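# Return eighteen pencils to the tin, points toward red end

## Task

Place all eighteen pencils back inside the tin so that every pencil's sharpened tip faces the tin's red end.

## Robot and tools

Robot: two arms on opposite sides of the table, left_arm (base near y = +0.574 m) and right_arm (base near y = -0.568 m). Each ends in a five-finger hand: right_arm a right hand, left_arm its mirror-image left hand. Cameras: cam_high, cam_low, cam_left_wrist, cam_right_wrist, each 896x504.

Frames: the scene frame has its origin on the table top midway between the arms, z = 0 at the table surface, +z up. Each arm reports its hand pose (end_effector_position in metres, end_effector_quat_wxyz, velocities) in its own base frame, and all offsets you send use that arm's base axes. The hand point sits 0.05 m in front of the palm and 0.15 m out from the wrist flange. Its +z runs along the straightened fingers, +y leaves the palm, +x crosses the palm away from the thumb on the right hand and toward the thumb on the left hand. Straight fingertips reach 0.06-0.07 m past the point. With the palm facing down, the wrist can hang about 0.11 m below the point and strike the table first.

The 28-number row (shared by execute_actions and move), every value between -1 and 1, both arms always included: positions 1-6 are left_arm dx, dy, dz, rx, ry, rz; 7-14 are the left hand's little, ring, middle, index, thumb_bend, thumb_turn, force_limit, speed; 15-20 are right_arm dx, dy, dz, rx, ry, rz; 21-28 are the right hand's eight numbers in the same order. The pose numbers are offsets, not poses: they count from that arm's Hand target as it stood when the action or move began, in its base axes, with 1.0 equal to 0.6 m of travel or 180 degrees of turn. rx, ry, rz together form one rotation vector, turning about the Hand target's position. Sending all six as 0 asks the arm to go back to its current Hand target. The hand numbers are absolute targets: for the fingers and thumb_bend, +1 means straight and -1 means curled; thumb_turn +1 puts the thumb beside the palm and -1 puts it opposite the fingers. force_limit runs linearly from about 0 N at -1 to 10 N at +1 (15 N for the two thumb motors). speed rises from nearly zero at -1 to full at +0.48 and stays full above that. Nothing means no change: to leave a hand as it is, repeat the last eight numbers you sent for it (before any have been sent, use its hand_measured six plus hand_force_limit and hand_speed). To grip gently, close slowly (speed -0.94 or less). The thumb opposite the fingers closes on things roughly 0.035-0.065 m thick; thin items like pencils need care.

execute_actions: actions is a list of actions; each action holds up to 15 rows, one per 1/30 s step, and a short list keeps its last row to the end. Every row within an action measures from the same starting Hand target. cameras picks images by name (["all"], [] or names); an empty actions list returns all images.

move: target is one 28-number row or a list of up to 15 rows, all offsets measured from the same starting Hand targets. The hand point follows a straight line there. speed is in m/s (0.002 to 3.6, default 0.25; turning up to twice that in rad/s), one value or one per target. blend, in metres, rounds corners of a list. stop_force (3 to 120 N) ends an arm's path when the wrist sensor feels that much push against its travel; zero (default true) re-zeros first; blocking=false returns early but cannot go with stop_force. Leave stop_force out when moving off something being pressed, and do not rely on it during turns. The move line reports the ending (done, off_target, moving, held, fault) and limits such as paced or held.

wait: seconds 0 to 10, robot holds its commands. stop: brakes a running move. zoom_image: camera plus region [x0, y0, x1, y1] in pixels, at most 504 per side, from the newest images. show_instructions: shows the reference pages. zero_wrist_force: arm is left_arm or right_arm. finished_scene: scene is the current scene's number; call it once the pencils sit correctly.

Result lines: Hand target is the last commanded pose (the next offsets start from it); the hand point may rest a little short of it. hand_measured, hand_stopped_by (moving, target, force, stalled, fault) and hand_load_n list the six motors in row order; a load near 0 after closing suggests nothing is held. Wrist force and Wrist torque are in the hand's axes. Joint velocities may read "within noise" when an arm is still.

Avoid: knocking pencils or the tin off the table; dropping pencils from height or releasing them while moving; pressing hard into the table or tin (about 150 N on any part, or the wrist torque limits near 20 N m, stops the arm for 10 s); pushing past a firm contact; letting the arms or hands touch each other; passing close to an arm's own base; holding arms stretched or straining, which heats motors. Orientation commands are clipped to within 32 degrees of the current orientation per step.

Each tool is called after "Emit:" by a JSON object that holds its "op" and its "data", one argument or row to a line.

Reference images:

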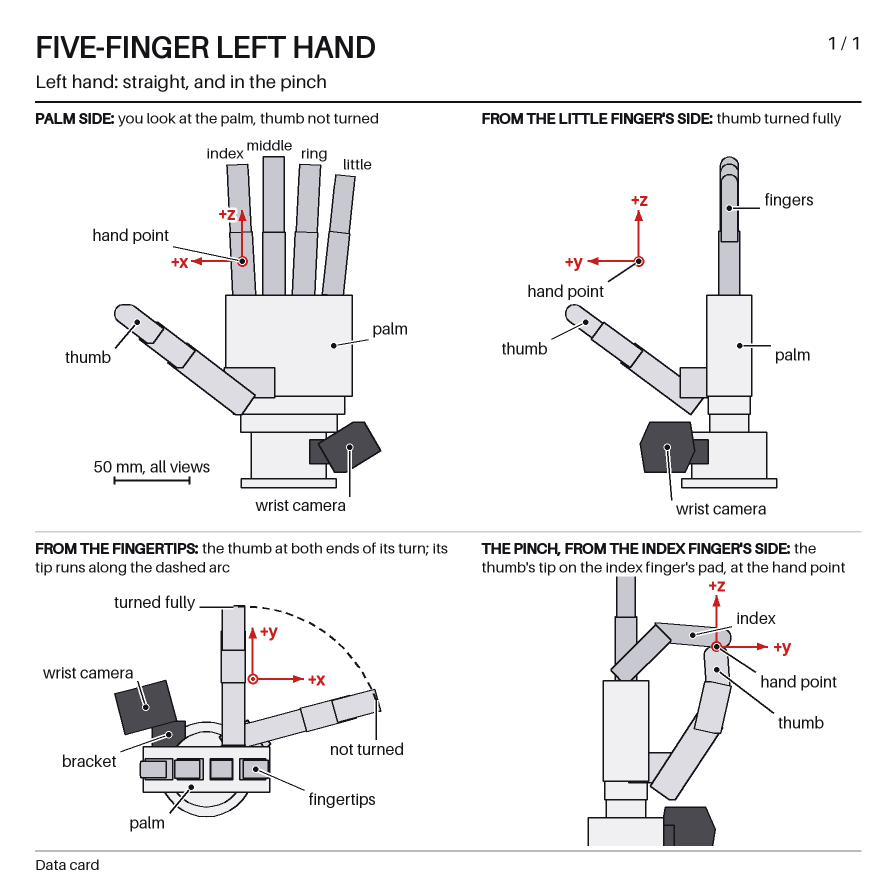

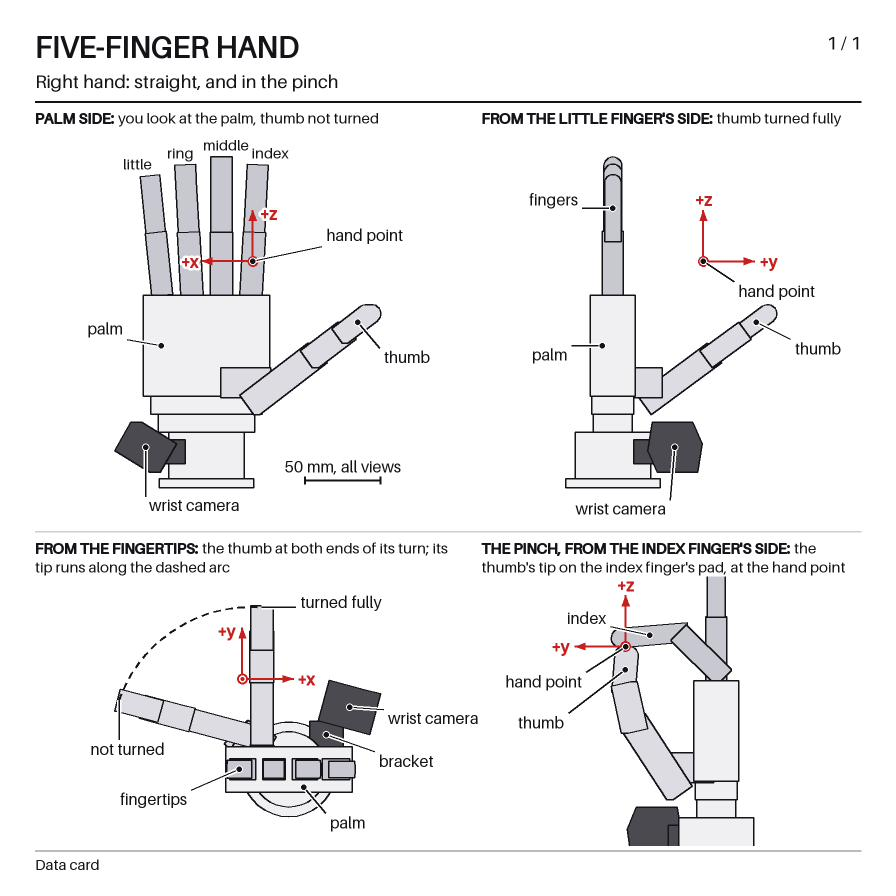

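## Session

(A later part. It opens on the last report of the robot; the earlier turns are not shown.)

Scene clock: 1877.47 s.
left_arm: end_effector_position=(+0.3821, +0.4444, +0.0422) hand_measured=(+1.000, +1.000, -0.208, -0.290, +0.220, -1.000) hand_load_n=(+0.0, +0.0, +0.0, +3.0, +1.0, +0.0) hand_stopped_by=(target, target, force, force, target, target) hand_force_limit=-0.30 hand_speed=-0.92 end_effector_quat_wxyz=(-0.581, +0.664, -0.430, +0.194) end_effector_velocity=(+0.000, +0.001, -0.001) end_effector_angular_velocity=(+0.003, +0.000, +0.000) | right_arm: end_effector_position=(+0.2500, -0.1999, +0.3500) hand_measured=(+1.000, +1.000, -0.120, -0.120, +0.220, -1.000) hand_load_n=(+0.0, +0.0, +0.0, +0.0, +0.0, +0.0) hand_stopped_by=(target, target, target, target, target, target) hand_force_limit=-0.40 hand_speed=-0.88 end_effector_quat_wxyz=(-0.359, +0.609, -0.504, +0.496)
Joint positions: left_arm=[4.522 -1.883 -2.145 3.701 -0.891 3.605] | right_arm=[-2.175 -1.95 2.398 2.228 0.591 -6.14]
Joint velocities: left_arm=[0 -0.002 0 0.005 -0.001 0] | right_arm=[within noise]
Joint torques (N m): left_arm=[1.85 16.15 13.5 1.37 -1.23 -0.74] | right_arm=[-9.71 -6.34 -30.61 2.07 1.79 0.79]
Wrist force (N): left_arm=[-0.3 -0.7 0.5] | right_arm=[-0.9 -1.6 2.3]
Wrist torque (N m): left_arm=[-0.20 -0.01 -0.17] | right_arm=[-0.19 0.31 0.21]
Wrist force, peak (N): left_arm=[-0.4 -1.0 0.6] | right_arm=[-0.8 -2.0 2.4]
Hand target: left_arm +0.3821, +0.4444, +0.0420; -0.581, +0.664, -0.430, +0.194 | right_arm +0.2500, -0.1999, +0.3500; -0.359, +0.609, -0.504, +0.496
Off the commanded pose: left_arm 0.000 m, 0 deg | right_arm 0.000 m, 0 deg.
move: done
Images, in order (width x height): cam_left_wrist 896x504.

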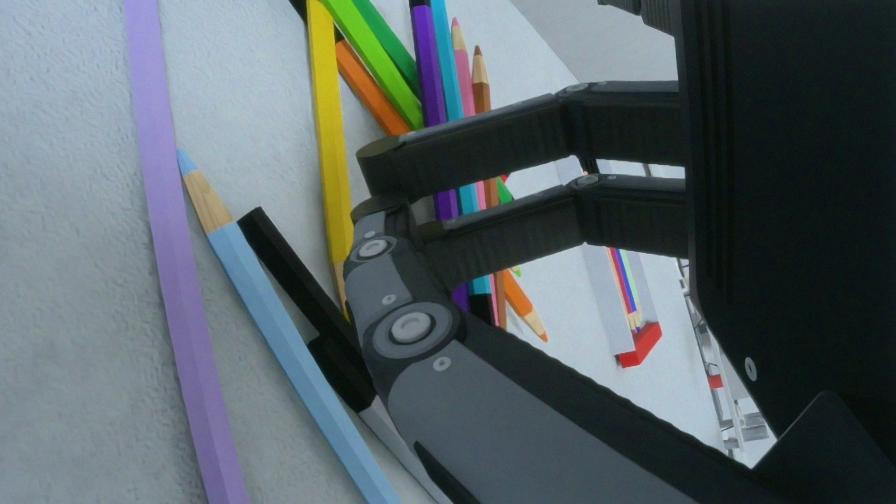

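Emit:
{"op": "move", "data": {
  "target": [
    [0,0,0.06,0,0,0,1,1,-0.12,-0.12,0.22,-1,-0.4,-0.88,0,0,0,0,0,0,1,1,-0.12,-0.12,0.22,-1,-0.4,-0.88],
    [-0.0885,0.025,0.06,0,0,-0.2111,1,1,-0.12,-0.12,0.22,-1,-0.4,-0.88,0,0,0,0,0,0,1,1,-0.12,-0.12,0.22,-1,-0.4,-0.88]
  ],
  "speed": [0.1,0.2],
  "blend": [0.02,0],
  "cameras": ["cam_left_wrist","cam_high"]
}}

Emit:
{"op": "zoom_image", "data": {
  "camera": "cam_left_wrist",
  "region": [0, 0, 450, 504]
}}

Scene clock: 1902.00 s.
left_arm: end_effector_position=(+0.3290, +0.4594, +0.0780) hand_measured=(+1.000, +1.000, -0.120, -0.120, +0.220, -1.000) hand_load_n=(+0.0, +0.0, +0.0, +0.0, +0.0, +0.5) hand_stopped_by=(target, target, target, target, target, target) hand_force_limit=-0.40 hand_speed=-0.88 end_effector_quat_wxyz=(+0.486, -0.487, +0.622, -0.372) | right_arm: end_effector_position=(+0.2500, -0.1999, +0.3500) hand_measured=(+1.000, +1.000, -0.120, -0.120, +0.220, -1.000) hand_load_n=(+0.0, -0.5, +0.0, +0.0, +0.0, +0.0) hand_stopped_by=(target, target, target, target, target, target) hand_force_limit=-0.40 hand_speed=-0.88 end_effector_quat_wxyz=(-0.359, +0.609, -0.504, +0.496)
Joint positions: left_arm=[4.777 -2.333 -1.626 2.182 -0.258 5.178] | right_arm=[-2.175 -1.95 2.398 2.228 0.591 -6.14]
Joint torques (N m): left_arm=[5.75 44.38 5.52 -4.81 3.34 1.9] | right_arm=[-8.93 -5.84 -30.13 1.81 1.94 0.85]
Wrist force (N): left_arm=[-0.3 -0.4 0.4] | right_arm=[-0.9 -1.8 2.5]
Wrist torque (N m): left_arm=[-0.15 -0.02 -0.17] | right_arm=[-0.24 0.31 0.20]
Wrist force, peak (N): left_arm=[-0.8 -1.5 0.6] | right_arm=[-0.8 -1.9 2.6]
Hand target: left_arm +0.3290, +0.4594, +0.0780; +0.486, -0.487, +0.622, -0.372 | right_arm +0.2500, -0.1999, +0.3500; -0.359, +0.609, -0.504, +0.496
Off the commanded pose: left_arm 0.000 m, 0 deg | right_arm 0.000 m, 0 deg.
move: done; blend cut to 0.018 m at target 1
Images, in order (width x height): cam_high 896x504, cam_left_wrist 896x504.

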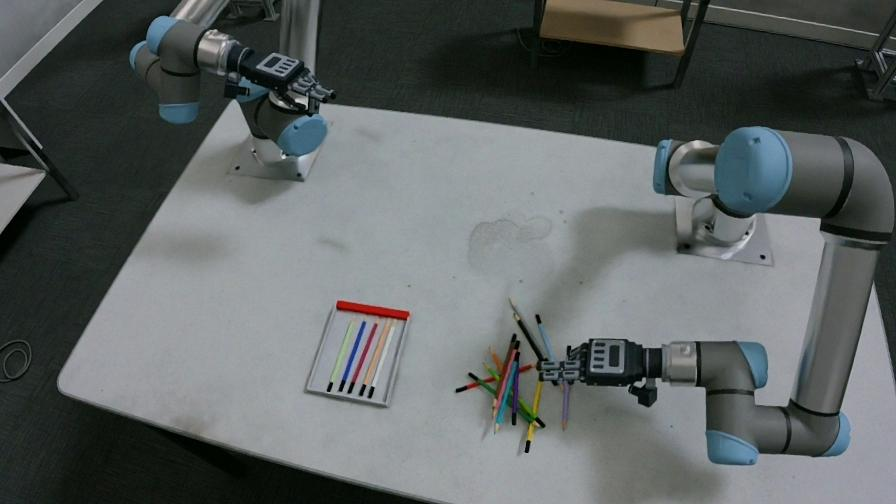

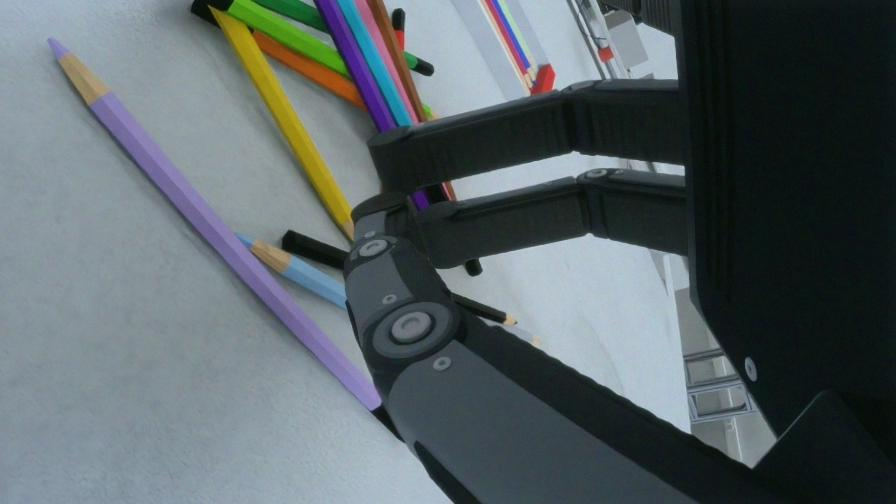

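Scaled by 1.000.

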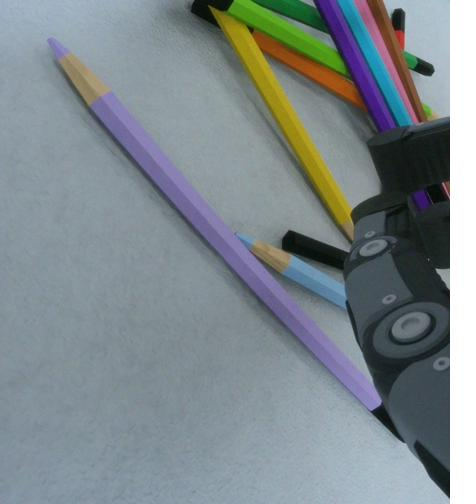

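Emit:
{"op": "move", "data": {
  "target": [
    [0.0017,0.0043,-0.0633,0,0,0.0111,1,1,-0.12,-0.12,0.22,-1,-0.4,-0.88,0,0,0,0,0,0,1,1,-0.12,-0.12,0.22,-1,-0.4,-0.88]
  ],
  "speed": 0.12
}}

Emit:
{"op": "move", "data": {
  "target": [
    [0,0,-0.05,0,0,0,1,1,-0.12,-0.12,0.22,-1,-0.4,-0.88,0,0,0,0,0,0,1,1,-0.12,-0.12,0.22,-1,-0.4,-0.88]
  ],
  "speed": 0.015,
  "stop_force": 3,
  "cameras": ["cam_left_wrist"]
}}

Scene clock: 1922.53 s.
left_arm: end_effector_position=(+0.3300, +0.4619, +0.0401) hand_measured=(+1.000, +1.000, -0.120, -0.120, +0.220, -1.000) hand_load_n=(+0.0, -0.5, +0.0, +0.0, +0.0, +0.0) hand_stopped_by=(target, target, target, target, target, target) hand_force_limit=-0.40 hand_speed=-0.88 end_effector_quat_wxyz=(+0.492, -0.498, +0.614, -0.364) | right_arm: end_effector_position=(+0.2500, -0.1999, +0.3500) hand_measured=(+1.000, +1.000, -0.120, -0.120, +0.220, -1.000) hand_load_n=(+0.0, +0.0, +0.0, +0.0, +0.0, +0.0) hand_stopped_by=(target, target, target, target, target, target) hand_force_limit=-0.40 hand_speed=-0.88 end_effector_quat_wxyz=(-0.359, +0.609, -0.504, +0.496)
Joint positions: left_arm=[4.776 -2.37 -1.639 2.368 -0.253 5.038] | right_arm=[-2.175 -1.95 2.398 2.228 0.591 -6.14]
Joint torques (N m): left_arm=[-8.79 36.7 16.15 -2.9 -0.31 0.94] | right_arm=[-9.5 -6.47 -31.01 1.65 1.92 0.84]
Wrist force (N): left_arm=[-0.2 -0.6 0.4] | right_arm=[-0.8 -1.9 2.2]
Wrist torque (N m): left_arm=[-0.18 -0.03 -0.07] | right_arm=[-0.22 0.30 0.21]
Wrist force, peak (N): left_arm=[-0.3 -1.5 0.4] | right_arm=[-0.8 -2.1 2.3]
Hand target: left_arm +0.3300, +0.4620, +0.0401; +0.492, -0.498, +0.614, -0.364 | right_arm +0.2500, -0.1999, +0.3500; -0.359, +0.609, -0.504, +0.496
Off the commanded pose: left_arm 0.000 m, 0 deg | right_arm 0.000 m, 0 deg.
move: done

Scene clock: 1924.60 s.
left_arm: end_effector_position=(+0.3300, +0.4620, +0.0213) hand_measured=(+1.000, +1.000, -0.120, -0.120, +0.220, -1.000) hand_load_n=(+0.0, +0.0, +0.0, +0.0, +0.0, +0.0) hand_stopped_by=(target, target, target, target, target, target) hand_force_limit=-0.40 hand_speed=-0.88 end_effector_quat_wxyz=(+0.492, -0.498, +0.614, -0.364) | right_arm: end_effector_position=(+0.2500, -0.1999, +0.3500) hand_measured=(+1.000, +1.000, -0.120, -0.120, +0.220, -1.000) hand_load_n=(+0.0, +0.0, +0.0, +0.0, +0.0, +0.0) hand_stopped_by=(target, target, target, target, target, target) hand_force_limit=-0.40 hand_speed=-0.88 end_effector_quat_wxyz=(-0.359, +0.609, -0.504, +0.496)
Joint positions: left_arm=[4.776 -2.405 -1.637 2.401 -0.253 5.038] | right_arm=[-2.175 -1.95 2.398 2.228 0.591 -6.14]
Joint torques (N m): left_arm=[-7.12 49.36 4.32 -4.98 -0.1 1.56] | right_arm=[-9.46 -6.37 -30.17 1.76 1.86 0.91]
Wrist force (N): left_arm=[-0.6 -2.8 -0.4] | right_arm=[-0.7 -1.8 2.5]
Wrist torque (N m): left_arm=[-0.13 -0.02 -0.10] | right_arm=[-0.23 0.27 0.22]
Wrist force, peak (N): left_arm=[-2.0 -8.9 -1.8] | right_arm=[-0.8 -1.9 2.5]
Hand target: left_arm +0.3300, +0.4620, +0.0213; +0.492, -0.498, +0.614, -0.364 (not the last commanded pose) | right_arm +0.2500, -0.1999, +0.3500; -0.359, +0.609, -0.504, +0.496
Off the commanded pose: left_arm 0.011 m, 0 deg | right_arm 0.000 m, 0 deg.
move: contact (left_arm)
Images, in order (width x height): cam_left_wrist 896x504.

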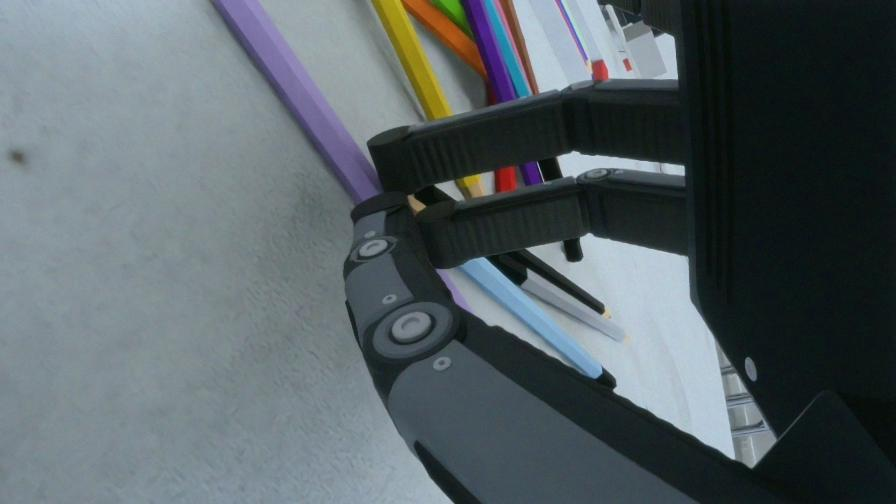

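Emit:
{"op": "move", "data": {
  "target": [
    [0,0,0.02,0,0,0,1,1,-0.12,-0.12,0.22,-1,-0.4,-0.88,0,0,0,0,0,0,1,1,-0.12,-0.12,0.22,-1,-0.4,-0.88],
    [-0.001,0.0417,0.02,0,0,0,1,1,-0.12,-0.12,0.22,-1,-0.4,-0.88,0,0,0,0,0,0,1,1,-0.12,-0.12,0.22,-1,-0.4,-0.88]
  ],
  "speed": 0.08
}}

Emit:
{"op": "move", "data": {
  "target": [
    [0,0,-0.05,0,0,0,1,1,-0.12,-0.12,0.22,-1,-0.4,-0.88,0,0,0,0,0,0,1,1,-0.12,-0.12,0.22,-1,-0.4,-0.88]
  ],
  "speed": 0.015,
  "stop_force": 3,
  "cameras": ["cam_left_wrist"]
}}

Scene clock: 1936.90 s.
left_arm: end_effector_position=(+0.3295, +0.4869, +0.0332) hand_measured=(+1.000, +1.000, -0.120, -0.120, +0.220, -1.000) hand_load_n=(+0.0, +0.0, +0.0, +0.0, +0.0, +0.0) hand_stopped_by=(target, target, target, target, target, target) hand_force_limit=-0.40 hand_speed=-0.88 end_effector_quat_wxyz=(+0.492, -0.498, +0.614, -0.364) | right_arm: end_effector_position=(+0.2500, -0.1999, +0.3500) hand_measured=(+1.000, +1.000, -0.120, -0.120, +0.220, -1.000) hand_load_n=(+0.0, +0.0, +0.0, +0.0, +0.0, +0.5) hand_stopped_by=(target, target, target, target, target, target) hand_force_limit=-0.40 hand_speed=-0.88 end_effector_quat_wxyz=(-0.359, +0.609, -0.504, +0.496)
Joint positions: left_arm=[4.774 -2.421 -1.552 2.339 -0.253 5.03] | right_arm=[-2.175 -1.95 2.398 2.228 0.591 -6.14]
Joint torques (N m): left_arm=[-2.44 48.52 17.68 -0.33 3.2 0.85] | right_arm=[-9.45 -6.55 -29.83 1.71 1.77 1.01]
Wrist force (N): left_arm=[-0.5 -0.2 0.3] | right_arm=[-0.8 -1.8 2.4]
Wrist torque (N m): left_arm=[-0.12 0.01 -0.11] | right_arm=[-0.23 0.30 0.21]
Wrist force, peak (N): left_arm=[-0.7 -3.4 -0.2] | right_arm=[-0.9 -1.9 2.6]
Hand target: left_arm +0.3294, +0.4870, +0.0333; +0.492, -0.498, +0.614, -0.364 | right_arm +0.2500, -0.1999, +0.3500; -0.359, +0.609, -0.504, +0.496
Off the commanded pose: left_arm 0.000 m, 0 deg | right_arm 0.000 m, 0 deg.
move: done

Scene clock: 1938.53 s.
left_arm: end_effector_position=(+0.3294, +0.4870, +0.0212) hand_measured=(+1.000, +1.000, -0.120, -0.120, +0.220, -1.000) hand_load_n=(+0.0, +0.0, +0.0, +0.0, +0.0, +0.0) hand_stopped_by=(target, target, target, target, target, target) hand_force_limit=-0.40 hand_speed=-0.88 end_effector_quat_wxyz=(+0.492, -0.498, +0.614, -0.364) | right_arm: end_effector_position=(+0.2500, -0.1999, +0.3500) hand_measured=(+1.000, +1.000, -0.120, -0.120, +0.220, -1.000) hand_load_n=(+0.0, +0.0, +0.0, +0.0, +0.0, +0.0) hand_stopped_by=(target, target, target, target, target, target) hand_force_limit=-0.40 hand_speed=-0.88 end_effector_quat_wxyz=(-0.359, +0.609, -0.504, +0.496)
Joint positions: left_arm=[4.774 -2.442 -1.551 2.359 -0.253 5.03] | right_arm=[-2.175 -1.95 2.398 2.228 0.591 -6.14]
Joint torques (N m): left_arm=[5.33 50.71 4.68 -4.73 -0.94 0.3] | right_arm=[-9.7 -6.25 -30.05 1.59 1.81 0.77]
Wrist force (N): left_arm=[-0.5 -3.5 -0.7] | right_arm=[-0.9 -1.8 2.3]
Wrist torque (N m): left_arm=[-0.17 -0.05 -0.08] | right_arm=[-0.22 0.30 0.20]
Wrist force, peak (N): left_arm=[-2.0 -8.3 -2.2] | right_arm=[-1.0 -1.8 2.5]
Hand target: left_arm +0.3294, +0.4870, +0.0212; +0.492, -0.498, +0.614, -0.364 (not the last commanded pose) | right_arm +0.2500, -0.1999, +0.3500; -0.359, +0.609, -0.504, +0.496
Off the commanded pose: left_arm 0.018 m, 0 deg | right_arm 0.000 m, 0 deg.
move: contact (left_arm)
Images, in order (width x height): cam_left_wrist 896x504.

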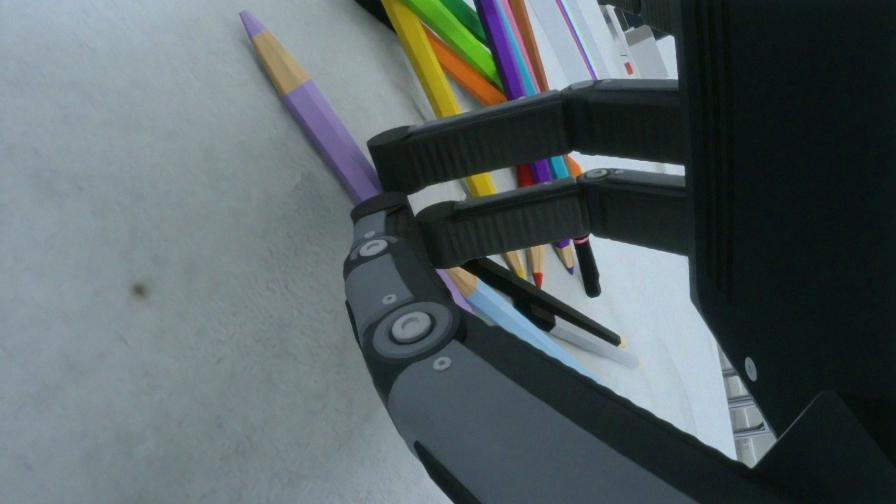

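Emit:
{"op": "move", "data": {
  "target": [
    [0,0,0.02,0,0,0,1,1,-0.12,-0.12,0.22,-1,-0.4,-0.88,0,0,0,0,0,0,1,1,-0.12,-0.12,0.22,-1,-0.4,-0.88],
    [-0.001,0.0333,0.02,0,0,0,1,1,-0.12,-0.12,0.22,-1,-0.4,-0.88,0,0,0,0,0,0,1,1,-0.12,-0.12,0.22,-1,-0.4,-0.88]
  ],
  "speed": 0.08
}}

Emit:
{"op": "move", "data": {
  "target": [
    [0,0,-0.05,0,0,0,1,1,-0.12,-0.12,0.22,-1,-0.4,-0.88,0,0,0,0,0,0,1,1,-0.12,-0.12,0.22,-1,-0.4,-0.88]
  ],
  "speed": 0.015,
  "stop_force": 3,
  "cameras": ["cam_left_wrist"]
}}

Scene clock: 1953.30 s.
left_arm: end_effector_position=(+0.3289, +0.5069, +0.0332) hand_measured=(+1.000, +1.000, -0.120, -0.120, +0.220, -1.000) hand_load_n=(+0.0, +0.0, +0.0, +0.0, +0.0, +0.0) hand_stopped_by=(target, target, target, target, target, target) hand_force_limit=-0.40 hand_speed=-0.88 end_effector_quat_wxyz=(+0.492, -0.498, +0.614, -0.364) | right_arm: end_effector_position=(+0.2500, -0.1999, +0.3500) hand_measured=(+1.000, +1.000, -0.120, -0.120, +0.220, -1.000) hand_load_n=(+0.0, +0.0, +0.0, +0.0, +0.0, +0.0) hand_stopped_by=(target, target, target, target, target, target) hand_force_limit=-0.40 hand_speed=-0.88 end_effector_quat_wxyz=(-0.359, +0.609, -0.504, +0.496)
Joint positions: left_arm=[4.773 -2.453 -1.48 2.304 -0.253 5.025] | right_arm=[-2.175 -1.95 2.398 2.228 0.591 -6.14]
Joint torques (N m): left_arm=[-3.83 49.88 19.66 -0.32 3.14 0.01] | right_arm=[-9.73 -6 -29.86 1.41 1.84 0.91]
Wrist force (N): left_arm=[-0.4 -0.6 0.3] | right_arm=[-0.6 -1.7 2.3]
Wrist torque (N m): left_arm=[-0.17 0.00 -0.09] | right_arm=[-0.20 0.27 0.22]
Wrist force, peak (N): left_arm=[-0.5 -3.9 -0.8] | right_arm=[-0.9 -2.1 2.5]
Hand target: left_arm +0.3288, +0.5070, +0.0332; +0.492, -0.498, +0.614, -0.364 | right_arm +0.2500, -0.1999, +0.3500; -0.359, +0.609, -0.504, +0.496
Off the commanded pose: left_arm 0.000 m, 0 deg | right_arm 0.000 m, 0 deg.
move: done

Scene clock: 1954.93 s.
left_arm: end_effector_position=(+0.3288, +0.5069, +0.0212) hand_measured=(+1.000, +1.000, -0.120, -0.120, +0.220, -1.000) hand_load_n=(+0.0, +0.0, +0.0, +0.0, +0.0, +0.0) hand_stopped_by=(target, target, target, target, target, target) hand_force_limit=-0.40 hand_speed=-0.88 end_effector_quat_wxyz=(+0.492, -0.498, +0.614, -0.364) | right_arm: end_effector_position=(+0.2500, -0.1999, +0.3500) hand_measured=(+1.000, +1.000, -0.120, -0.120, +0.220, -1.000) hand_load_n=(+0.0, +0.0, +0.0, +0.0, +0.0, +0.0) hand_stopped_by=(target, target, target, target, target, target) hand_force_limit=-0.40 hand_speed=-0.88 end_effector_quat_wxyz=(-0.359, +0.609, -0.504, +0.496)
Joint positions: left_arm=[4.773 -2.473 -1.479 2.323 -0.253 5.025] | right_arm=[-2.175 -1.95 2.398 2.228 0.591 -6.14]
Joint torques (N m): left_arm=[5.6 51.62 5.4 -4.9 -0.88 -1.24] | right_arm=[-9.17 -5.65 -29.8 1.49 1.95 0.96]
Wrist force (N): left_arm=[-0.5 -3.4 -0.4] | right_arm=[-0.6 -1.7 2.3]
Wrist torque (N m): left_arm=[-0.21 -0.04 -0.07] | right_arm=[-0.20 0.28 0.22]
Wrist force, peak (N): left_arm=[-2.0 -8.4 -1.7] | right_arm=[-0.7 -1.9 2.5]
Hand target: left_arm +0.3288, +0.5069, +0.0212; +0.492, -0.498, +0.614, -0.364 (not the last commanded pose) | right_arm +0.2500, -0.1999, +0.3500; -0.359, +0.609, -0.504, +0.496
Off the commanded pose: left_arm 0.018 m, 0 deg | right_arm 0.000 m, 0 deg.
move: contact (left_arm)
Images, in order (width x height): cam_left_wrist 896x504.

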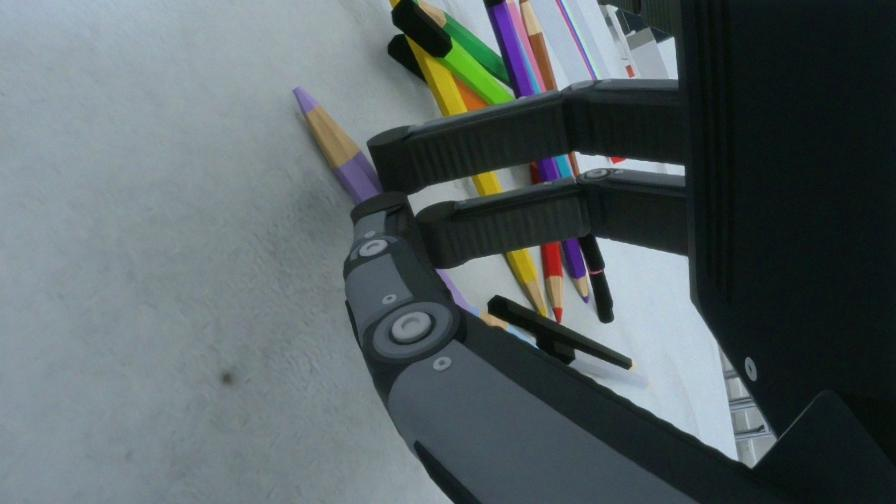

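Emit:
{"op": "move", "data": {
  "target": [
    [0,0,0.02,0,0,0,1,1,-0.12,-0.12,0.22,-1,-0.4,-0.88,0,0,0,0,0,0,1,1,-0.12,-0.12,0.22,-1,-0.4,-0.88],
    [0.02,-0.0283,0.02,0,0,0,1,1,-0.12,-0.12,0.22,-1,-0.4,-0.88,0,0,0,0,0,0,1,1,-0.12,-0.12,0.22,-1,-0.4,-0.88]
  ],
  "speed": 0.08
}}

Emit:
{"op": "move", "data": {
  "target": [
    [0,0,-0.05,0,0,0,1,1,-0.12,-0.12,0.22,-1,-0.4,-0.88,0,0,0,0,0,0,1,1,-0.12,-0.12,0.22,-1,-0.4,-0.88]
  ],
  "speed": 0.015,
  "stop_force": 3,
  "cameras": ["cam_left_wrist"]
}}

Scene clock: 1974.03 s.
left_arm: end_effector_position=(+0.3409, +0.4900, +0.0333) hand_measured=(+1.000, +1.000, -0.120, -0.120, +0.220, -1.000) hand_load_n=(+0.0, -0.5, +0.0, +0.0, +0.0, +0.0) hand_stopped_by=(target, target, target, target, target, target) hand_force_limit=-0.40 hand_speed=-0.88 end_effector_quat_wxyz=(+0.492, -0.498, +0.614, -0.364) | right_arm: end_effector_position=(+0.2500, -0.1999, +0.3500) hand_measured=(+1.000, +1.000, -0.120, -0.120, +0.220, -1.000) hand_load_n=(+0.0, +0.0, +0.0, +0.0, +0.0, +0.0) hand_stopped_by=(target, target, target, target, target, target) hand_force_limit=-0.40 hand_speed=-0.88 end_effector_quat_wxyz=(-0.359, +0.609, -0.504, +0.496)
Joint positions: left_arm=[4.75 -2.414 -1.532 2.404 -0.253 4.935] | right_arm=[-2.175 -1.95 2.398 2.228 0.591 -6.14]
Joint torques (N m): left_arm=[10.46 34.46 12.21 -3.39 -0.32 0.46] | right_arm=[-9.96 -5.73 -29.93 1.28 1.84 0.88]
Wrist force (N): left_arm=[-0.3 -0.6 0.2] | right_arm=[-0.6 -1.6 2.3]
Wrist torque (N m): left_arm=[-0.17 -0.03 -0.09] | right_arm=[-0.18 0.27 0.22]
Wrist force, peak (N): left_arm=[-0.5 -3.7 -0.4] | right_arm=[-0.8 -2.0 2.5]
Hand target: left_arm +0.3408, +0.4900, +0.0332; +0.492, -0.498, +0.614, -0.364 | right_arm +0.2500, -0.1999, +0.3500; -0.359, +0.609, -0.504, +0.496
Off the commanded pose: left_arm 0.000 m, 0 deg | right_arm 0.000 m, 0 deg.
move: done

Scene clock: 1976.13 s.
left_arm: end_effector_position=(+0.3408, +0.4900, +0.0141) hand_measured=(+1.000, +1.000, -0.120, -0.120, +0.220, -1.000) hand_load_n=(+0.0, +0.0, +0.0, +0.0, +0.0, +0.0) hand_stopped_by=(target, target, target, target, target, target) hand_force_limit=-0.40 hand_speed=-0.88 end_effector_quat_wxyz=(+0.492, -0.498, +0.614, -0.364) | right_arm: end_effector_position=(+0.2500, -0.1999, +0.3500) hand_measured=(+1.000, +1.000, -0.120, -0.120, +0.220, -1.000) hand_load_n=(+0.0, +0.0, +0.0, +0.0, +0.0, +0.0) hand_stopped_by=(target, target, target, target, target, target) hand_force_limit=-0.40 hand_speed=-0.88 end_effector_quat_wxyz=(-0.359, +0.609, -0.504, +0.496)
Joint positions: left_arm=[4.75 -2.447 -1.531 2.436 -0.253 4.935] | right_arm=[-2.175 -1.95 2.398 2.228 0.591 -6.14]
Joint torques (N m): left_arm=[9.1 51.24 5.28 -4.87 -0.11 1.53] | right_arm=[-9.54 -5.4 -30.73 1.23 1.78 0.86]
Wrist force (N): left_arm=[-0.5 -2.8 -0.2] | right_arm=[-0.8 -1.7 2.3]
Wrist torque (N m): left_arm=[-0.17 -0.01 -0.10] | right_arm=[-0.20 0.30 0.22]
Wrist force, peak (N): left_arm=[-2.3 -8.6 -1.9] | right_arm=[-0.7 -1.9 2.5]
Hand target: left_arm +0.3408, +0.4900, +0.0141; +0.492, -0.498, +0.614, -0.364 (not the last commanded pose) | right_arm +0.2500, -0.1999, +0.3500; -0.359, +0.609, -0.504, +0.496
Off the commanded pose: left_arm 0.011 m, 0 deg | right_arm 0.000 m, 0 deg.
move: contact (left_arm)
Images, in order (width x height): cam_left_wrist 896x504.

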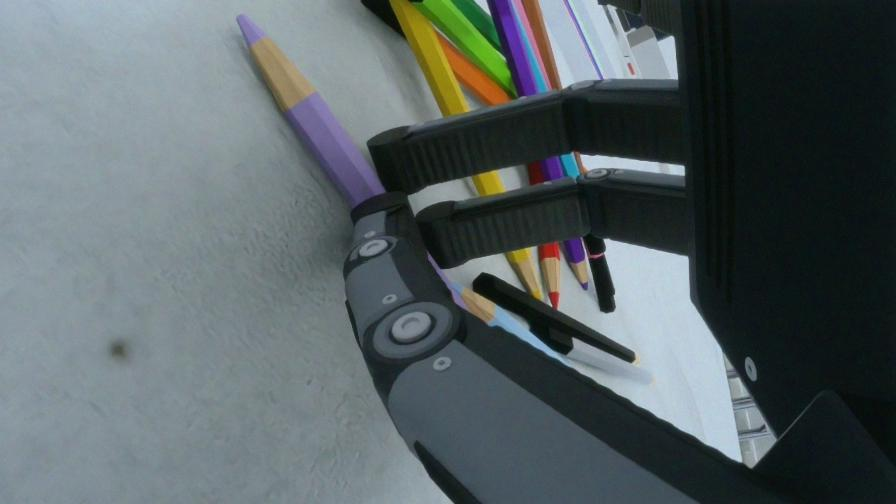

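Emit:
{"op": "move", "data": {
  "target": [
    [0,0,-0.0015,0,0,0,1,1,-0.6,-0.6,0.22,-1,-0.75,-0.92,0,0,0,0,0,0,1,1,-0.12,-0.12,0.22,-1,-0.4,-0.88],
    [0,0,0.0005,0,0,0,1,1,-0.65,-0.65,0.22,-1,-0.4,-0.92,0,0,0,0,0,0,1,1,-0.12,-0.12,0.22,-1,-0.4,-0.88]
  ],
  "speed": 0.03
}}

Emit:
{"op": "move", "data": {
  "target": [
    [0,0,0.04,0,0,0,1,1,-0.65,-0.65,0.22,-1,-0.4,-0.92,0,0,0,0,0,0,1,1,-0.12,-0.12,0.22,-1,-0.4,-0.88]
  ],
  "speed": [0.015],
  "cameras": ["cam_left_wrist"]
}}

Scene clock: 2045.17 s.
left_arm: end_effector_position=(+0.3408, +0.4900, +0.0144) hand_measured=(+1.000, +1.000, -0.192, -0.170, +0.220, -1.000) hand_load_n=(+0.0, +0.0, +3.5, +3.0, +2.0, -1.0) hand_stopped_by=(target, target, force, force, target, target) hand_force_limit=-0.40 hand_speed=-0.92 end_effector_quat_wxyz=(+0.492, -0.498, +0.614, -0.364) | right_arm: end_effector_position=(+0.2500, -0.1999, +0.3500) hand_measured=(+1.000, +1.000, -0.120, -0.120, +0.220, -1.000) hand_load_n=(+0.0, +0.0, +0.0, +0.0, +0.0, +0.0) hand_stopped_by=(target, target, target, target, target, target) hand_force_limit=-0.40 hand_speed=-0.88 end_effector_quat_wxyz=(-0.359, +0.609, -0.504, +0.496)
Joint positions: left_arm=[4.75 -2.447 -1.531 2.435 -0.253 4.935] | right_arm=[-2.175 -1.95 2.398 2.228 0.591 -6.14]
Joint torques (N m): left_arm=[0.13 49.84 5.1 -4.36 -0.06 0.67] | right_arm=[-9.35 -5.51 -29.68 1.08 1.94 0.85]
Wrist force (N): left_arm=[-0.7 -2.4 -0.4] | right_arm=[-0.7 -1.7 2.3]
Wrist torque (N m): left_arm=[-0.19 -0.05 -0.07] | right_arm=[-0.20 0.29 0.21]
Wrist force, peak (N): left_arm=[-3.5 -9.3 -2.9] | right_arm=[-1.1 -2.0 2.4]
Hand target: left_arm +0.3408, +0.4900, +0.0144; +0.492, -0.498, +0.614, -0.364 | right_arm +0.2500, -0.1999, +0.3500; -0.359, +0.609, -0.504, +0.496
Off the commanded pose: left_arm 0.000 m, 0 deg | right_arm 0.000 m, 0 deg.
move: done

Scene clock: 2047.00 s.
left_arm: end_effector_position=(+0.3408, +0.4899, +0.0386) hand_measured=(+1.000, +1.000, -0.192, -0.170, +0.220, -1.000) hand_load_n=(+0.0, +0.0, +0.0, +0.0, +0.5, +0.0) hand_stopped_by=(target, target, force, force, target, target) hand_force_limit=-0.40 hand_speed=-0.92 end_effector_quat_wxyz=(+0.492, -0.498, +0.614, -0.364) | right_arm: end_effector_position=(+0.2500, -0.1999, +0.3500) hand_measured=(+1.000, +1.000, -0.120, -0.120, +0.220, -1.000) hand_load_n=(+0.0, +0.0, +0.0, +0.0, +0.0, +0.0) hand_stopped_by=(target, target, target, target, target, target) hand_force_limit=-0.40 hand_speed=-0.88 end_effector_quat_wxyz=(-0.359, +0.609, -0.504, +0.496)
Joint positions: left_arm=[4.75 -2.405 -1.532 2.395 -0.253 4.935] | right_arm=[-2.175 -1.95 2.398 2.228 0.591 -6.14]
Joint torques (N m): left_arm=[-5.46 34.36 16.62 -2.99 0.06 -0.93] | right_arm=[-9.47 -5.43 -30.02 1.06 1.94 0.88]
Wrist force (N): left_arm=[0.0 -0.4 0.2] | right_arm=[-0.9 -1.8 2.1]
Wrist torque (N m): left_arm=[-0.14 -0.08 -0.08] | right_arm=[-0.21 0.33 0.20]
Wrist force, peak (N): left_arm=[-0.7 -2.7 -0.7] | right_arm=[-0.8 -2.0 2.4]
Hand target: left_arm +0.3408, +0.4900, +0.0384; +0.492, -0.498, +0.614, -0.364 | right_arm +0.2500, -0.1999, +0.3500; -0.359, +0.609, -0.504, +0.496
Off the commanded pose: left_arm 0.000 m, 0 deg | right_arm 0.000 m, 0 deg.
move: done
Images, in order (width x height): cam_left_wrist 896x504.

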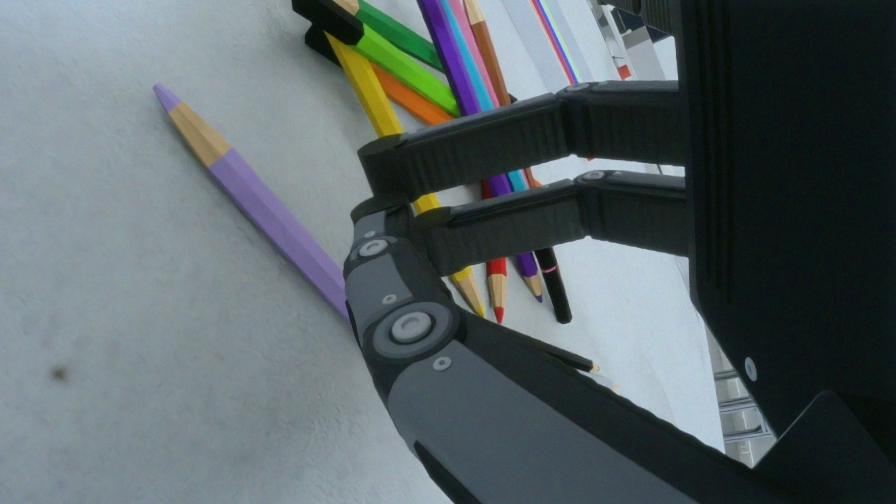

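Emit:
{"op": "move", "data": {
  "target": [
    [0,0,0.0005,0,0,0,1,1,-0.12,-0.12,0.22,-1,-0.4,-0.88,0,0,0,0,0,0,1,1,-0.12,-0.12,0.22,-1,-0.4,-0.88],
    [0.001,-0.005,0.0005,0,0,0,1,1,-0.12,-0.12,0.22,-1,-0.4,-0.88,0,0,0,0,0,0,1,1,-0.12,-0.12,0.22,-1,-0.4,-0.88]
  ],
  "speed": 0.08
}}

Emit:
{"op": "move", "data": {
  "target": [
    [0,0,-0.06,0,0,0,1,1,-0.12,-0.12,0.22,-1,-0.4,-0.88,0,0,0,0,0,0,1,1,-0.12,-0.12,0.22,-1,-0.4,-0.88]
  ],
  "speed": 0.02,
  "stop_force": 4,
  "cameras": ["cam_left_wrist"]
}}

Scene clock: 2057.63 s.
left_arm: end_effector_position=(+0.3414, +0.4869, +0.0387) hand_measured=(+1.000, +1.000, -0.120, -0.120, +0.220, -1.000) hand_load_n=(+0.0, +0.0, +0.0, +0.0, +0.0, +0.0) hand_stopped_by=(target, target, target, target, target, target) hand_force_limit=-0.40 hand_speed=-0.88 end_effector_quat_wxyz=(+0.492, -0.498, +0.614, -0.364) | right_arm: end_effector_position=(+0.2500, -0.1999, +0.3500) hand_measured=(+1.000, +1.000, -0.120, -0.120, +0.220, -1.000) hand_load_n=(+0.0, +0.0, +0.0, +0.0, +0.0, +0.0) hand_stopped_by=(target, target, target, target, target, target) hand_force_limit=-0.40 hand_speed=-0.88 end_effector_quat_wxyz=(-0.359, +0.609, -0.504, +0.496)
Joint positions: left_arm=[4.749 -2.399 -1.542 2.403 -0.253 4.931] | right_arm=[-2.175 -1.95 2.398 2.228 0.591 -6.14]
Joint torques (N m): left_arm=[-8.14 44.32 16.15 -1.73 -0.42 -2.25] | right_arm=[-8.9 -5.62 -29.96 0.93 1.92 0.94]
Wrist force (N): left_arm=[-0.3 -0.5 0.2] | right_arm=[-0.9 -1.8 2.2]
Wrist torque (N m): left_arm=[-0.14 -0.02 -0.10] | right_arm=[-0.21 0.31 0.21]
Wrist force, peak (N): left_arm=[-0.1 -0.9 0.1] | right_arm=[-0.8 -1.9 2.5]
Hand target: left_arm +0.3414, +0.4870, +0.0387; +0.492, -0.498, +0.614, -0.364 | right_arm +0.2500, -0.1999, +0.3500; -0.359, +0.609, -0.504, +0.496
Off the commanded pose: left_arm 0.000 m, 0 deg | right_arm 0.000 m, 0 deg.
move: done

Scene clock: 2059.87 s.
left_arm: end_effector_position=(+0.3414, +0.4869, +0.0141) hand_measured=(+1.000, +1.000, -0.120, -0.120, +0.220, -1.000) hand_load_n=(+0.0, -0.5, +0.0, +0.0, +0.0, +0.5) hand_stopped_by=(target, target, target, target, target, target) hand_force_limit=-0.40 hand_speed=-0.88 end_effector_quat_wxyz=(+0.492, -0.498, +0.614, -0.364) | right_arm: end_effector_position=(+0.2500, -0.1999, +0.3500) hand_measured=(+1.000, +1.000, -0.120, -0.120, +0.220, -1.000) hand_load_n=(+0.0, +0.0, +0.0, +0.0, +0.0, +0.0) hand_stopped_by=(target, target, target, target, target, target) hand_force_limit=-0.40 hand_speed=-0.88 end_effector_quat_wxyz=(-0.359, +0.609, -0.504, +0.496)
Joint positions: left_arm=[4.749 -2.442 -1.541 2.445 -0.253 4.931] | right_arm=[-2.175 -1.95 2.398 2.228 0.591 -6.14]
Joint torques (N m): left_arm=[-1.46 46.22 4.42 -4.86 -0.28 1.45] | right_arm=[-9.85 -4.93 -29.03 0.86 1.82 0.88]
Wrist force (N): left_arm=[-0.6 -3.7 -0.6] | right_arm=[-0.8 -1.8 2.3]
Wrist torque (N m): left_arm=[-0.19 -0.03 -0.09] | right_arm=[-0.21 0.29 0.21]
Wrist force, peak (N): left_arm=[-2.4 -8.6 -2.8] | right_arm=[-0.8 -1.9 2.5]
Hand target: left_arm +0.3414, +0.4869, +0.0141; +0.492, -0.498, +0.614, -0.364 (not the last commanded pose) | right_arm +0.2500, -0.1999, +0.3500; -0.359, +0.609, -0.504, +0.496
Off the commanded pose: left_arm 0.011 m, 0 deg | right_arm 0.000 m, 0 deg.
move: contact (left_arm)
Images, in order (width x height): cam_left_wrist 896x504.

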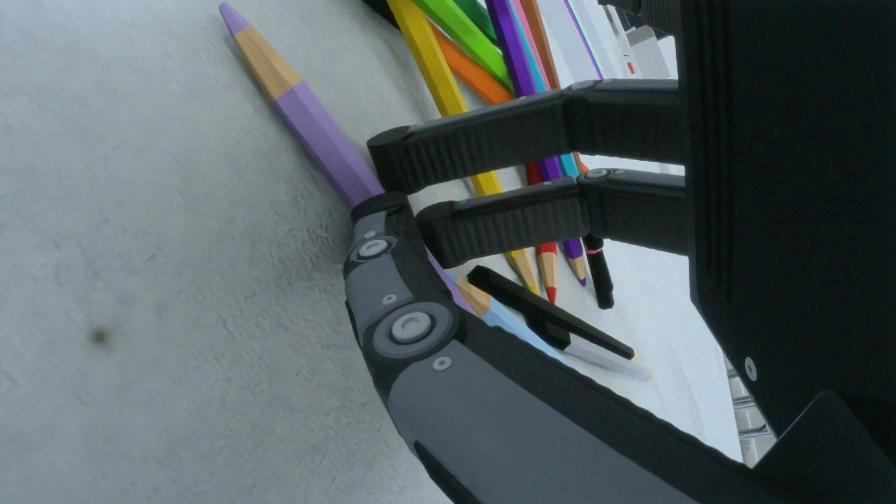

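Emit:
{"op": "move", "data": {
  "target": [
    [0,0,-0.0025,0,0,0,1,1,-0.6,-0.6,0.22,-1,-0.75,-0.92,0,0,0,0,0,0,1,1,-0.12,-0.12,0.22,-1,-0.4,-0.88],
    [0,0,-0.0022,0,0,0,1,1,-0.65,-0.65,0.22,-1,-0.3,-0.92,0,0,0,0,0,0,1,1,-0.12,-0.12,0.22,-1,-0.4,-0.88]
  ],
  "speed": 0.03
}}

Emit:
{"op": "move", "data": {
  "target": [
    [0,0,0.04,0,0,0,1,1,-0.65,-0.65,0.22,-1,-0.3,-0.92,0,0,0,0,0,0,1,1,-0.12,-0.12,0.22,-1,-0.4,-0.88]
  ],
  "speed": [0.012],
  "cameras": ["cam_left_wrist"]
}}

Scene clock: 2070.63 s.
left_arm: end_effector_position=(+0.3414, +0.4870, +0.0128) hand_measured=(+1.000, +1.000, -0.184, -0.154, +0.220, -1.000) hand_load_n=(+0.0, +0.0, +3.0, +3.5, +0.5, +0.0) hand_stopped_by=(target, target, force, force, target, target) hand_force_limit=-0.30 hand_speed=-0.92 end_effector_quat_wxyz=(+0.492, -0.498, +0.614, -0.364) | right_arm: end_effector_position=(+0.2500, -0.1999, +0.3500) hand_measured=(+1.000, +1.000, -0.120, -0.120, +0.220, -1.000) hand_load_n=(-0.5, +0.0, +0.0, +0.0, +0.0, +0.0) hand_stopped_by=(target, target, target, target, target, target) hand_force_limit=-0.40 hand_speed=-0.88 end_effector_quat_wxyz=(-0.359, +0.609, -0.504, +0.496)
Joint positions: left_arm=[4.749 -2.444 -1.541 2.447 -0.253 4.931] | right_arm=[-2.175 -1.95 2.398 2.228 0.591 -6.14]
Joint torques (N m): left_arm=[-1.2 48.81 12.61 -3.91 -0.16 0.07] | right_arm=[-9.38 -4.95 -29.31 0.62 1.88 0.79]
Wrist force (N): left_arm=[-1.9 -7.7 -0.2] | right_arm=[-0.7 -1.8 2.3]
Wrist torque (N m): left_arm=[-0.20 -0.05 -0.08] | right_arm=[-0.22 0.28 0.21]
Wrist force, peak (N): left_arm=[-3.1 -10.0 -5.1] | right_arm=[-0.6 -2.0 2.4]
Hand target: left_arm +0.3414, +0.4869, +0.0128; +0.492, -0.498, +0.614, -0.364 | right_arm +0.2500, -0.1999, +0.3500; -0.359, +0.609, -0.504, +0.496
Off the commanded pose: left_arm 0.000 m, 0 deg | right_arm 0.000 m, 0 deg.
move: done

Scene clock: 2072.87 s.
left_arm: end_effector_position=(+0.3414, +0.4869, +0.0369) hand_measured=(+1.000, +1.000, -0.184, -0.156, +0.220, -1.000) hand_load_n=(+0.0, +0.0, +0.0, +0.0, +0.0, +0.0) hand_stopped_by=(target, target, force, force, target, target) hand_force_limit=-0.30 hand_speed=-0.92 end_effector_quat_wxyz=(+0.492, -0.498, +0.614, -0.364) | right_arm: end_effector_position=(+0.2500, -0.1999, +0.3500) hand_measured=(+1.000, +1.000, -0.120, -0.120, +0.220, -1.000) hand_load_n=(-0.5, +0.0, +0.0, +0.0, +0.5, +0.5) hand_stopped_by=(target, target, target, target, target, target) hand_force_limit=-0.40 hand_speed=-0.88 end_effector_quat_wxyz=(-0.359, +0.609, -0.504, +0.496)
Joint positions: left_arm=[4.749 -2.403 -1.542 2.406 -0.253 4.931] | right_arm=[-2.175 -1.95 2.398 2.228 0.591 -6.14]
Joint torques (N m): left_arm=[-2.81 35.35 11.6 -3.5 -0.03 -1.35] | right_arm=[-9.67 -4.35 -29.69 0.7 1.91 0.93]
Wrist force (N): left_arm=[-0.1 -0.5 0.4] | right_arm=[-0.7 -1.9 2.3]
Wrist torque (N m): left_arm=[-0.17 -0.04 -0.09] | right_arm=[-0.24 0.29 0.21]
Wrist force, peak (N): left_arm=[-1.9 -7.9 0.0] | right_arm=[-0.9 -1.8 2.5]
Hand target: left_arm +0.3414, +0.4869, +0.0368; +0.492, -0.498, +0.614, -0.364 | right_arm +0.2500, -0.1999, +0.3500; -0.359, +0.609, -0.504, +0.496
Off the commanded pose: left_arm 0.000 m, 0 deg | right_arm 0.000 m, 0 deg.
move: done
Images, in order (width x height): cam_left_wrist 896x504.

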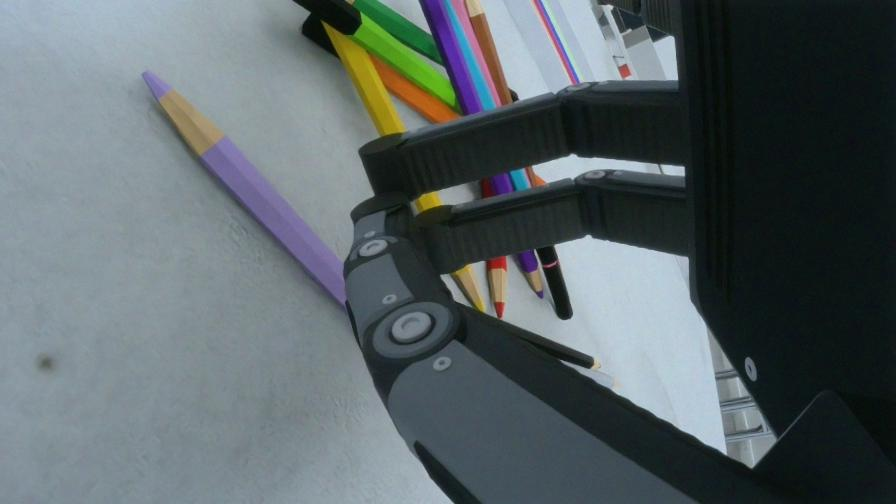

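Emit:
{"op": "move", "data": {
  "target": [
    [0,0,0.04,-0.0778,0.0013,0,1,1,-0.12,-0.12,0.14,-1,-0.4,-0.88,0,0,0,0,0,0,1,1,-0.12,-0.12,0.22,-1,-0.4,-0.88]
  ],
  "speed": 0.1,
  "cameras": ["cam_left_wrist"]
}}

Emit:
{"op": "move", "data": {
  "target": [
    [0,0,-0.1,0,0,0,1,1,-0.12,-0.12,0.14,-1,-0.4,-0.88,0,0,0,0,0,0,1,1,-0.12,-0.12,0.22,-1,-0.4,-0.88]
  ],
  "speed": 0.02,
  "stop_force": 3,
  "cameras": ["cam_left_wrist","cam_low"]
}}

Emit:
{"op": "zoom_image", "data": {
  "camera": "cam_low",
  "region": [400, 210, 600, 330]
}}

Scene clock: 2123.10 s.
left_arm: end_effector_position=(+0.3414, +0.4869, +0.0607) hand_measured=(+1.000, +1.000, -0.120, -0.120, +0.140, -1.000) hand_load_n=(+0.0, +0.0, +0.0, +0.0, +0.0, +0.0) hand_stopped_by=(target, target, target, target, target, target) hand_force_limit=-0.40 hand_speed=-0.88 end_effector_quat_wxyz=(-0.427, +0.555, -0.566, +0.435) | right_arm: end_effector_position=(+0.2500, -0.1999, +0.3500) hand_measured=(+1.000, +1.000, -0.120, -0.120, +0.220, -1.000) hand_load_n=(+0.0, +0.0, +0.0, +0.0, +0.0, +0.0) hand_stopped_by=(target, target, target, target, target, target) hand_force_limit=-0.40 hand_speed=-0.88 end_effector_quat_wxyz=(-0.359, +0.609, -0.504, +0.496)
Joint positions: left_arm=[4.746 -2.456 -1.437 2.126 -0.265 4.915] | right_arm=[-2.175 -1.95 2.398 2.228 0.591 -6.14]
Joint torques (N m): left_arm=[-5.41 53.07 7.54 -1.36 2.2 0.52] | right_arm=[-9.68 -4.2 -29.66 0.72 1.88 0.89]
Wrist force (N): left_arm=[-0.2 -0.7 0.4] | right_arm=[-0.8 -1.7 2.3]
Wrist torque (N m): left_arm=[-0.18 -0.04 -0.07] | right_arm=[-0.19 0.29 0.22]
Wrist force, peak (N): left_arm=[-0.1 -0.8 0.7] | right_arm=[-1.0 -1.8 2.5]
Hand target: left_arm +0.3414, +0.4869, +0.0608; -0.427, +0.555, -0.566, +0.435 | right_arm +0.2500, -0.1999, +0.3500; -0.359, +0.609, -0.504, +0.496
Off the commanded pose: left_arm 0.000 m, 0 deg | right_arm 0.000 m, 0 deg.
move: done
Images, in order (width x height): cam_left_wrist 896x504.

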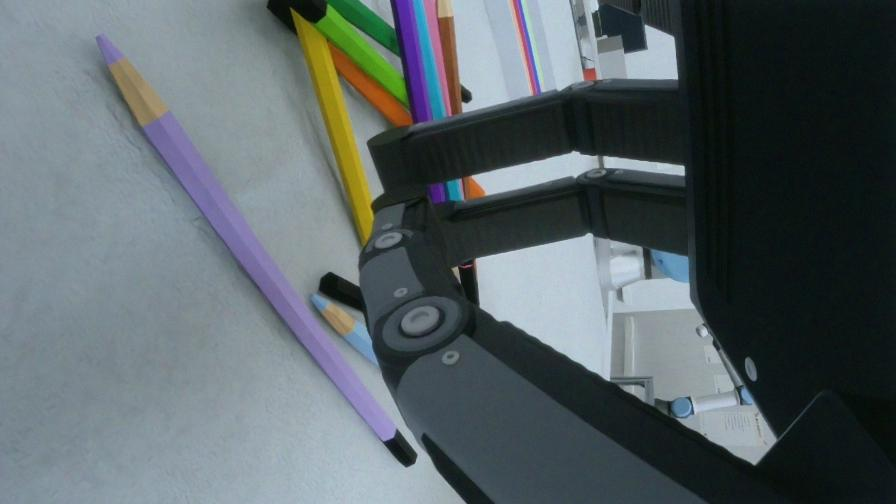

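Scene clock: 2126.17 s.
left_arm: end_effector_position=(+0.3414, +0.4869, +0.0179) hand_measured=(+1.000, +1.000, -0.120, -0.120, +0.140, -1.000) hand_load_n=(+0.0, +0.0, -0.5, +0.0, +0.0, +0.0) hand_stopped_by=(target, target, target, target, target, target) hand_force_limit=-0.40 hand_speed=-0.88 end_effector_quat_wxyz=(-0.427, +0.555, -0.566, +0.435) | right_arm: end_effector_position=(+0.2500, -0.1999, +0.3500) hand_measured=(+1.000, +1.000, -0.120, -0.120, +0.220, -1.000) hand_load_n=(+0.0, +0.0, +0.0, +0.0, +0.0, +0.0) hand_stopped_by=(target, target, target, target, target, target) hand_force_limit=-0.40 hand_speed=-0.88 end_effector_quat_wxyz=(-0.359, +0.609, -0.504, +0.496)
Joint positions: left_arm=[4.746 -2.528 -1.431 2.193 -0.265 4.915] | right_arm=[-2.175 -1.95 2.398 2.228 0.591 -6.14]
Joint torques (N m): left_arm=[8.28 51.75 4.39 -4.99 -0.88 0.8] | right_arm=[-9.73 -4.52 -29.17 0.61 1.88 0.82]
Wrist force (N): left_arm=[-0.1 -3.4 -0.3] | right_arm=[-0.8 -1.8 2.3]
Wrist torque (N m): left_arm=[-0.20 -0.07 -0.02] | right_arm=[-0.22 0.29 0.21]
Wrist force, peak (N): left_arm=[1.1 -10.1 -3.2] | right_arm=[-0.9 -1.9 2.5]
Hand target: left_arm +0.3414, +0.4869, +0.0180; -0.427, +0.555, -0.566, +0.435 (not the last commanded pose) | right_arm +0.2500, -0.1999, +0.3500; -0.359, +0.609, -0.504, +0.496
Off the commanded pose: left_arm 0.017 m, 0 deg | right_arm 0.000 m, 0 deg.
move: contact (left_arm)
Images, in order (width x height): cam_low 896x504, cam_left_wrist 896x504.

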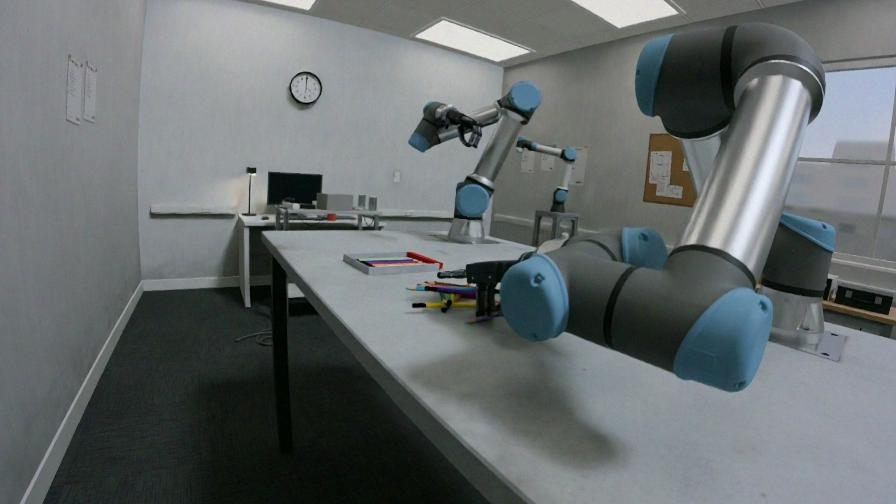

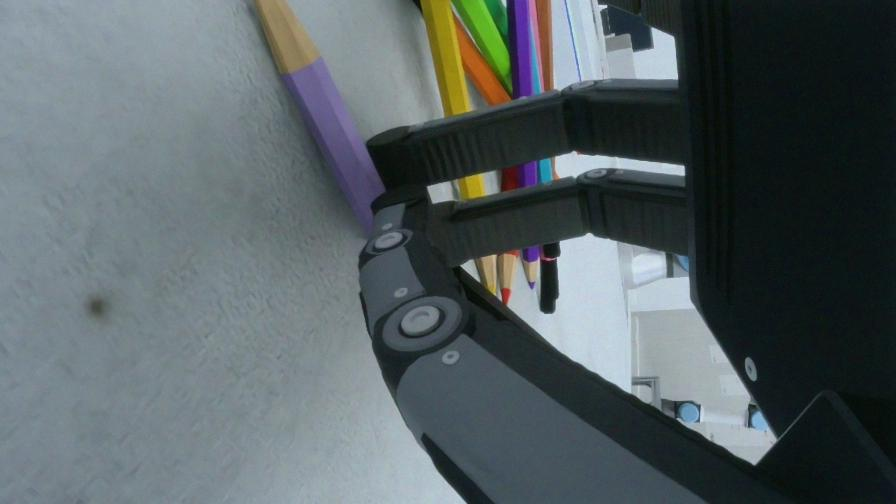

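Scaled by 2.520 from the camera's 896x504 image, which has a finer 1280x720 frame.

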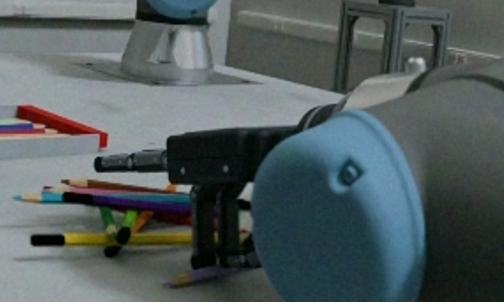

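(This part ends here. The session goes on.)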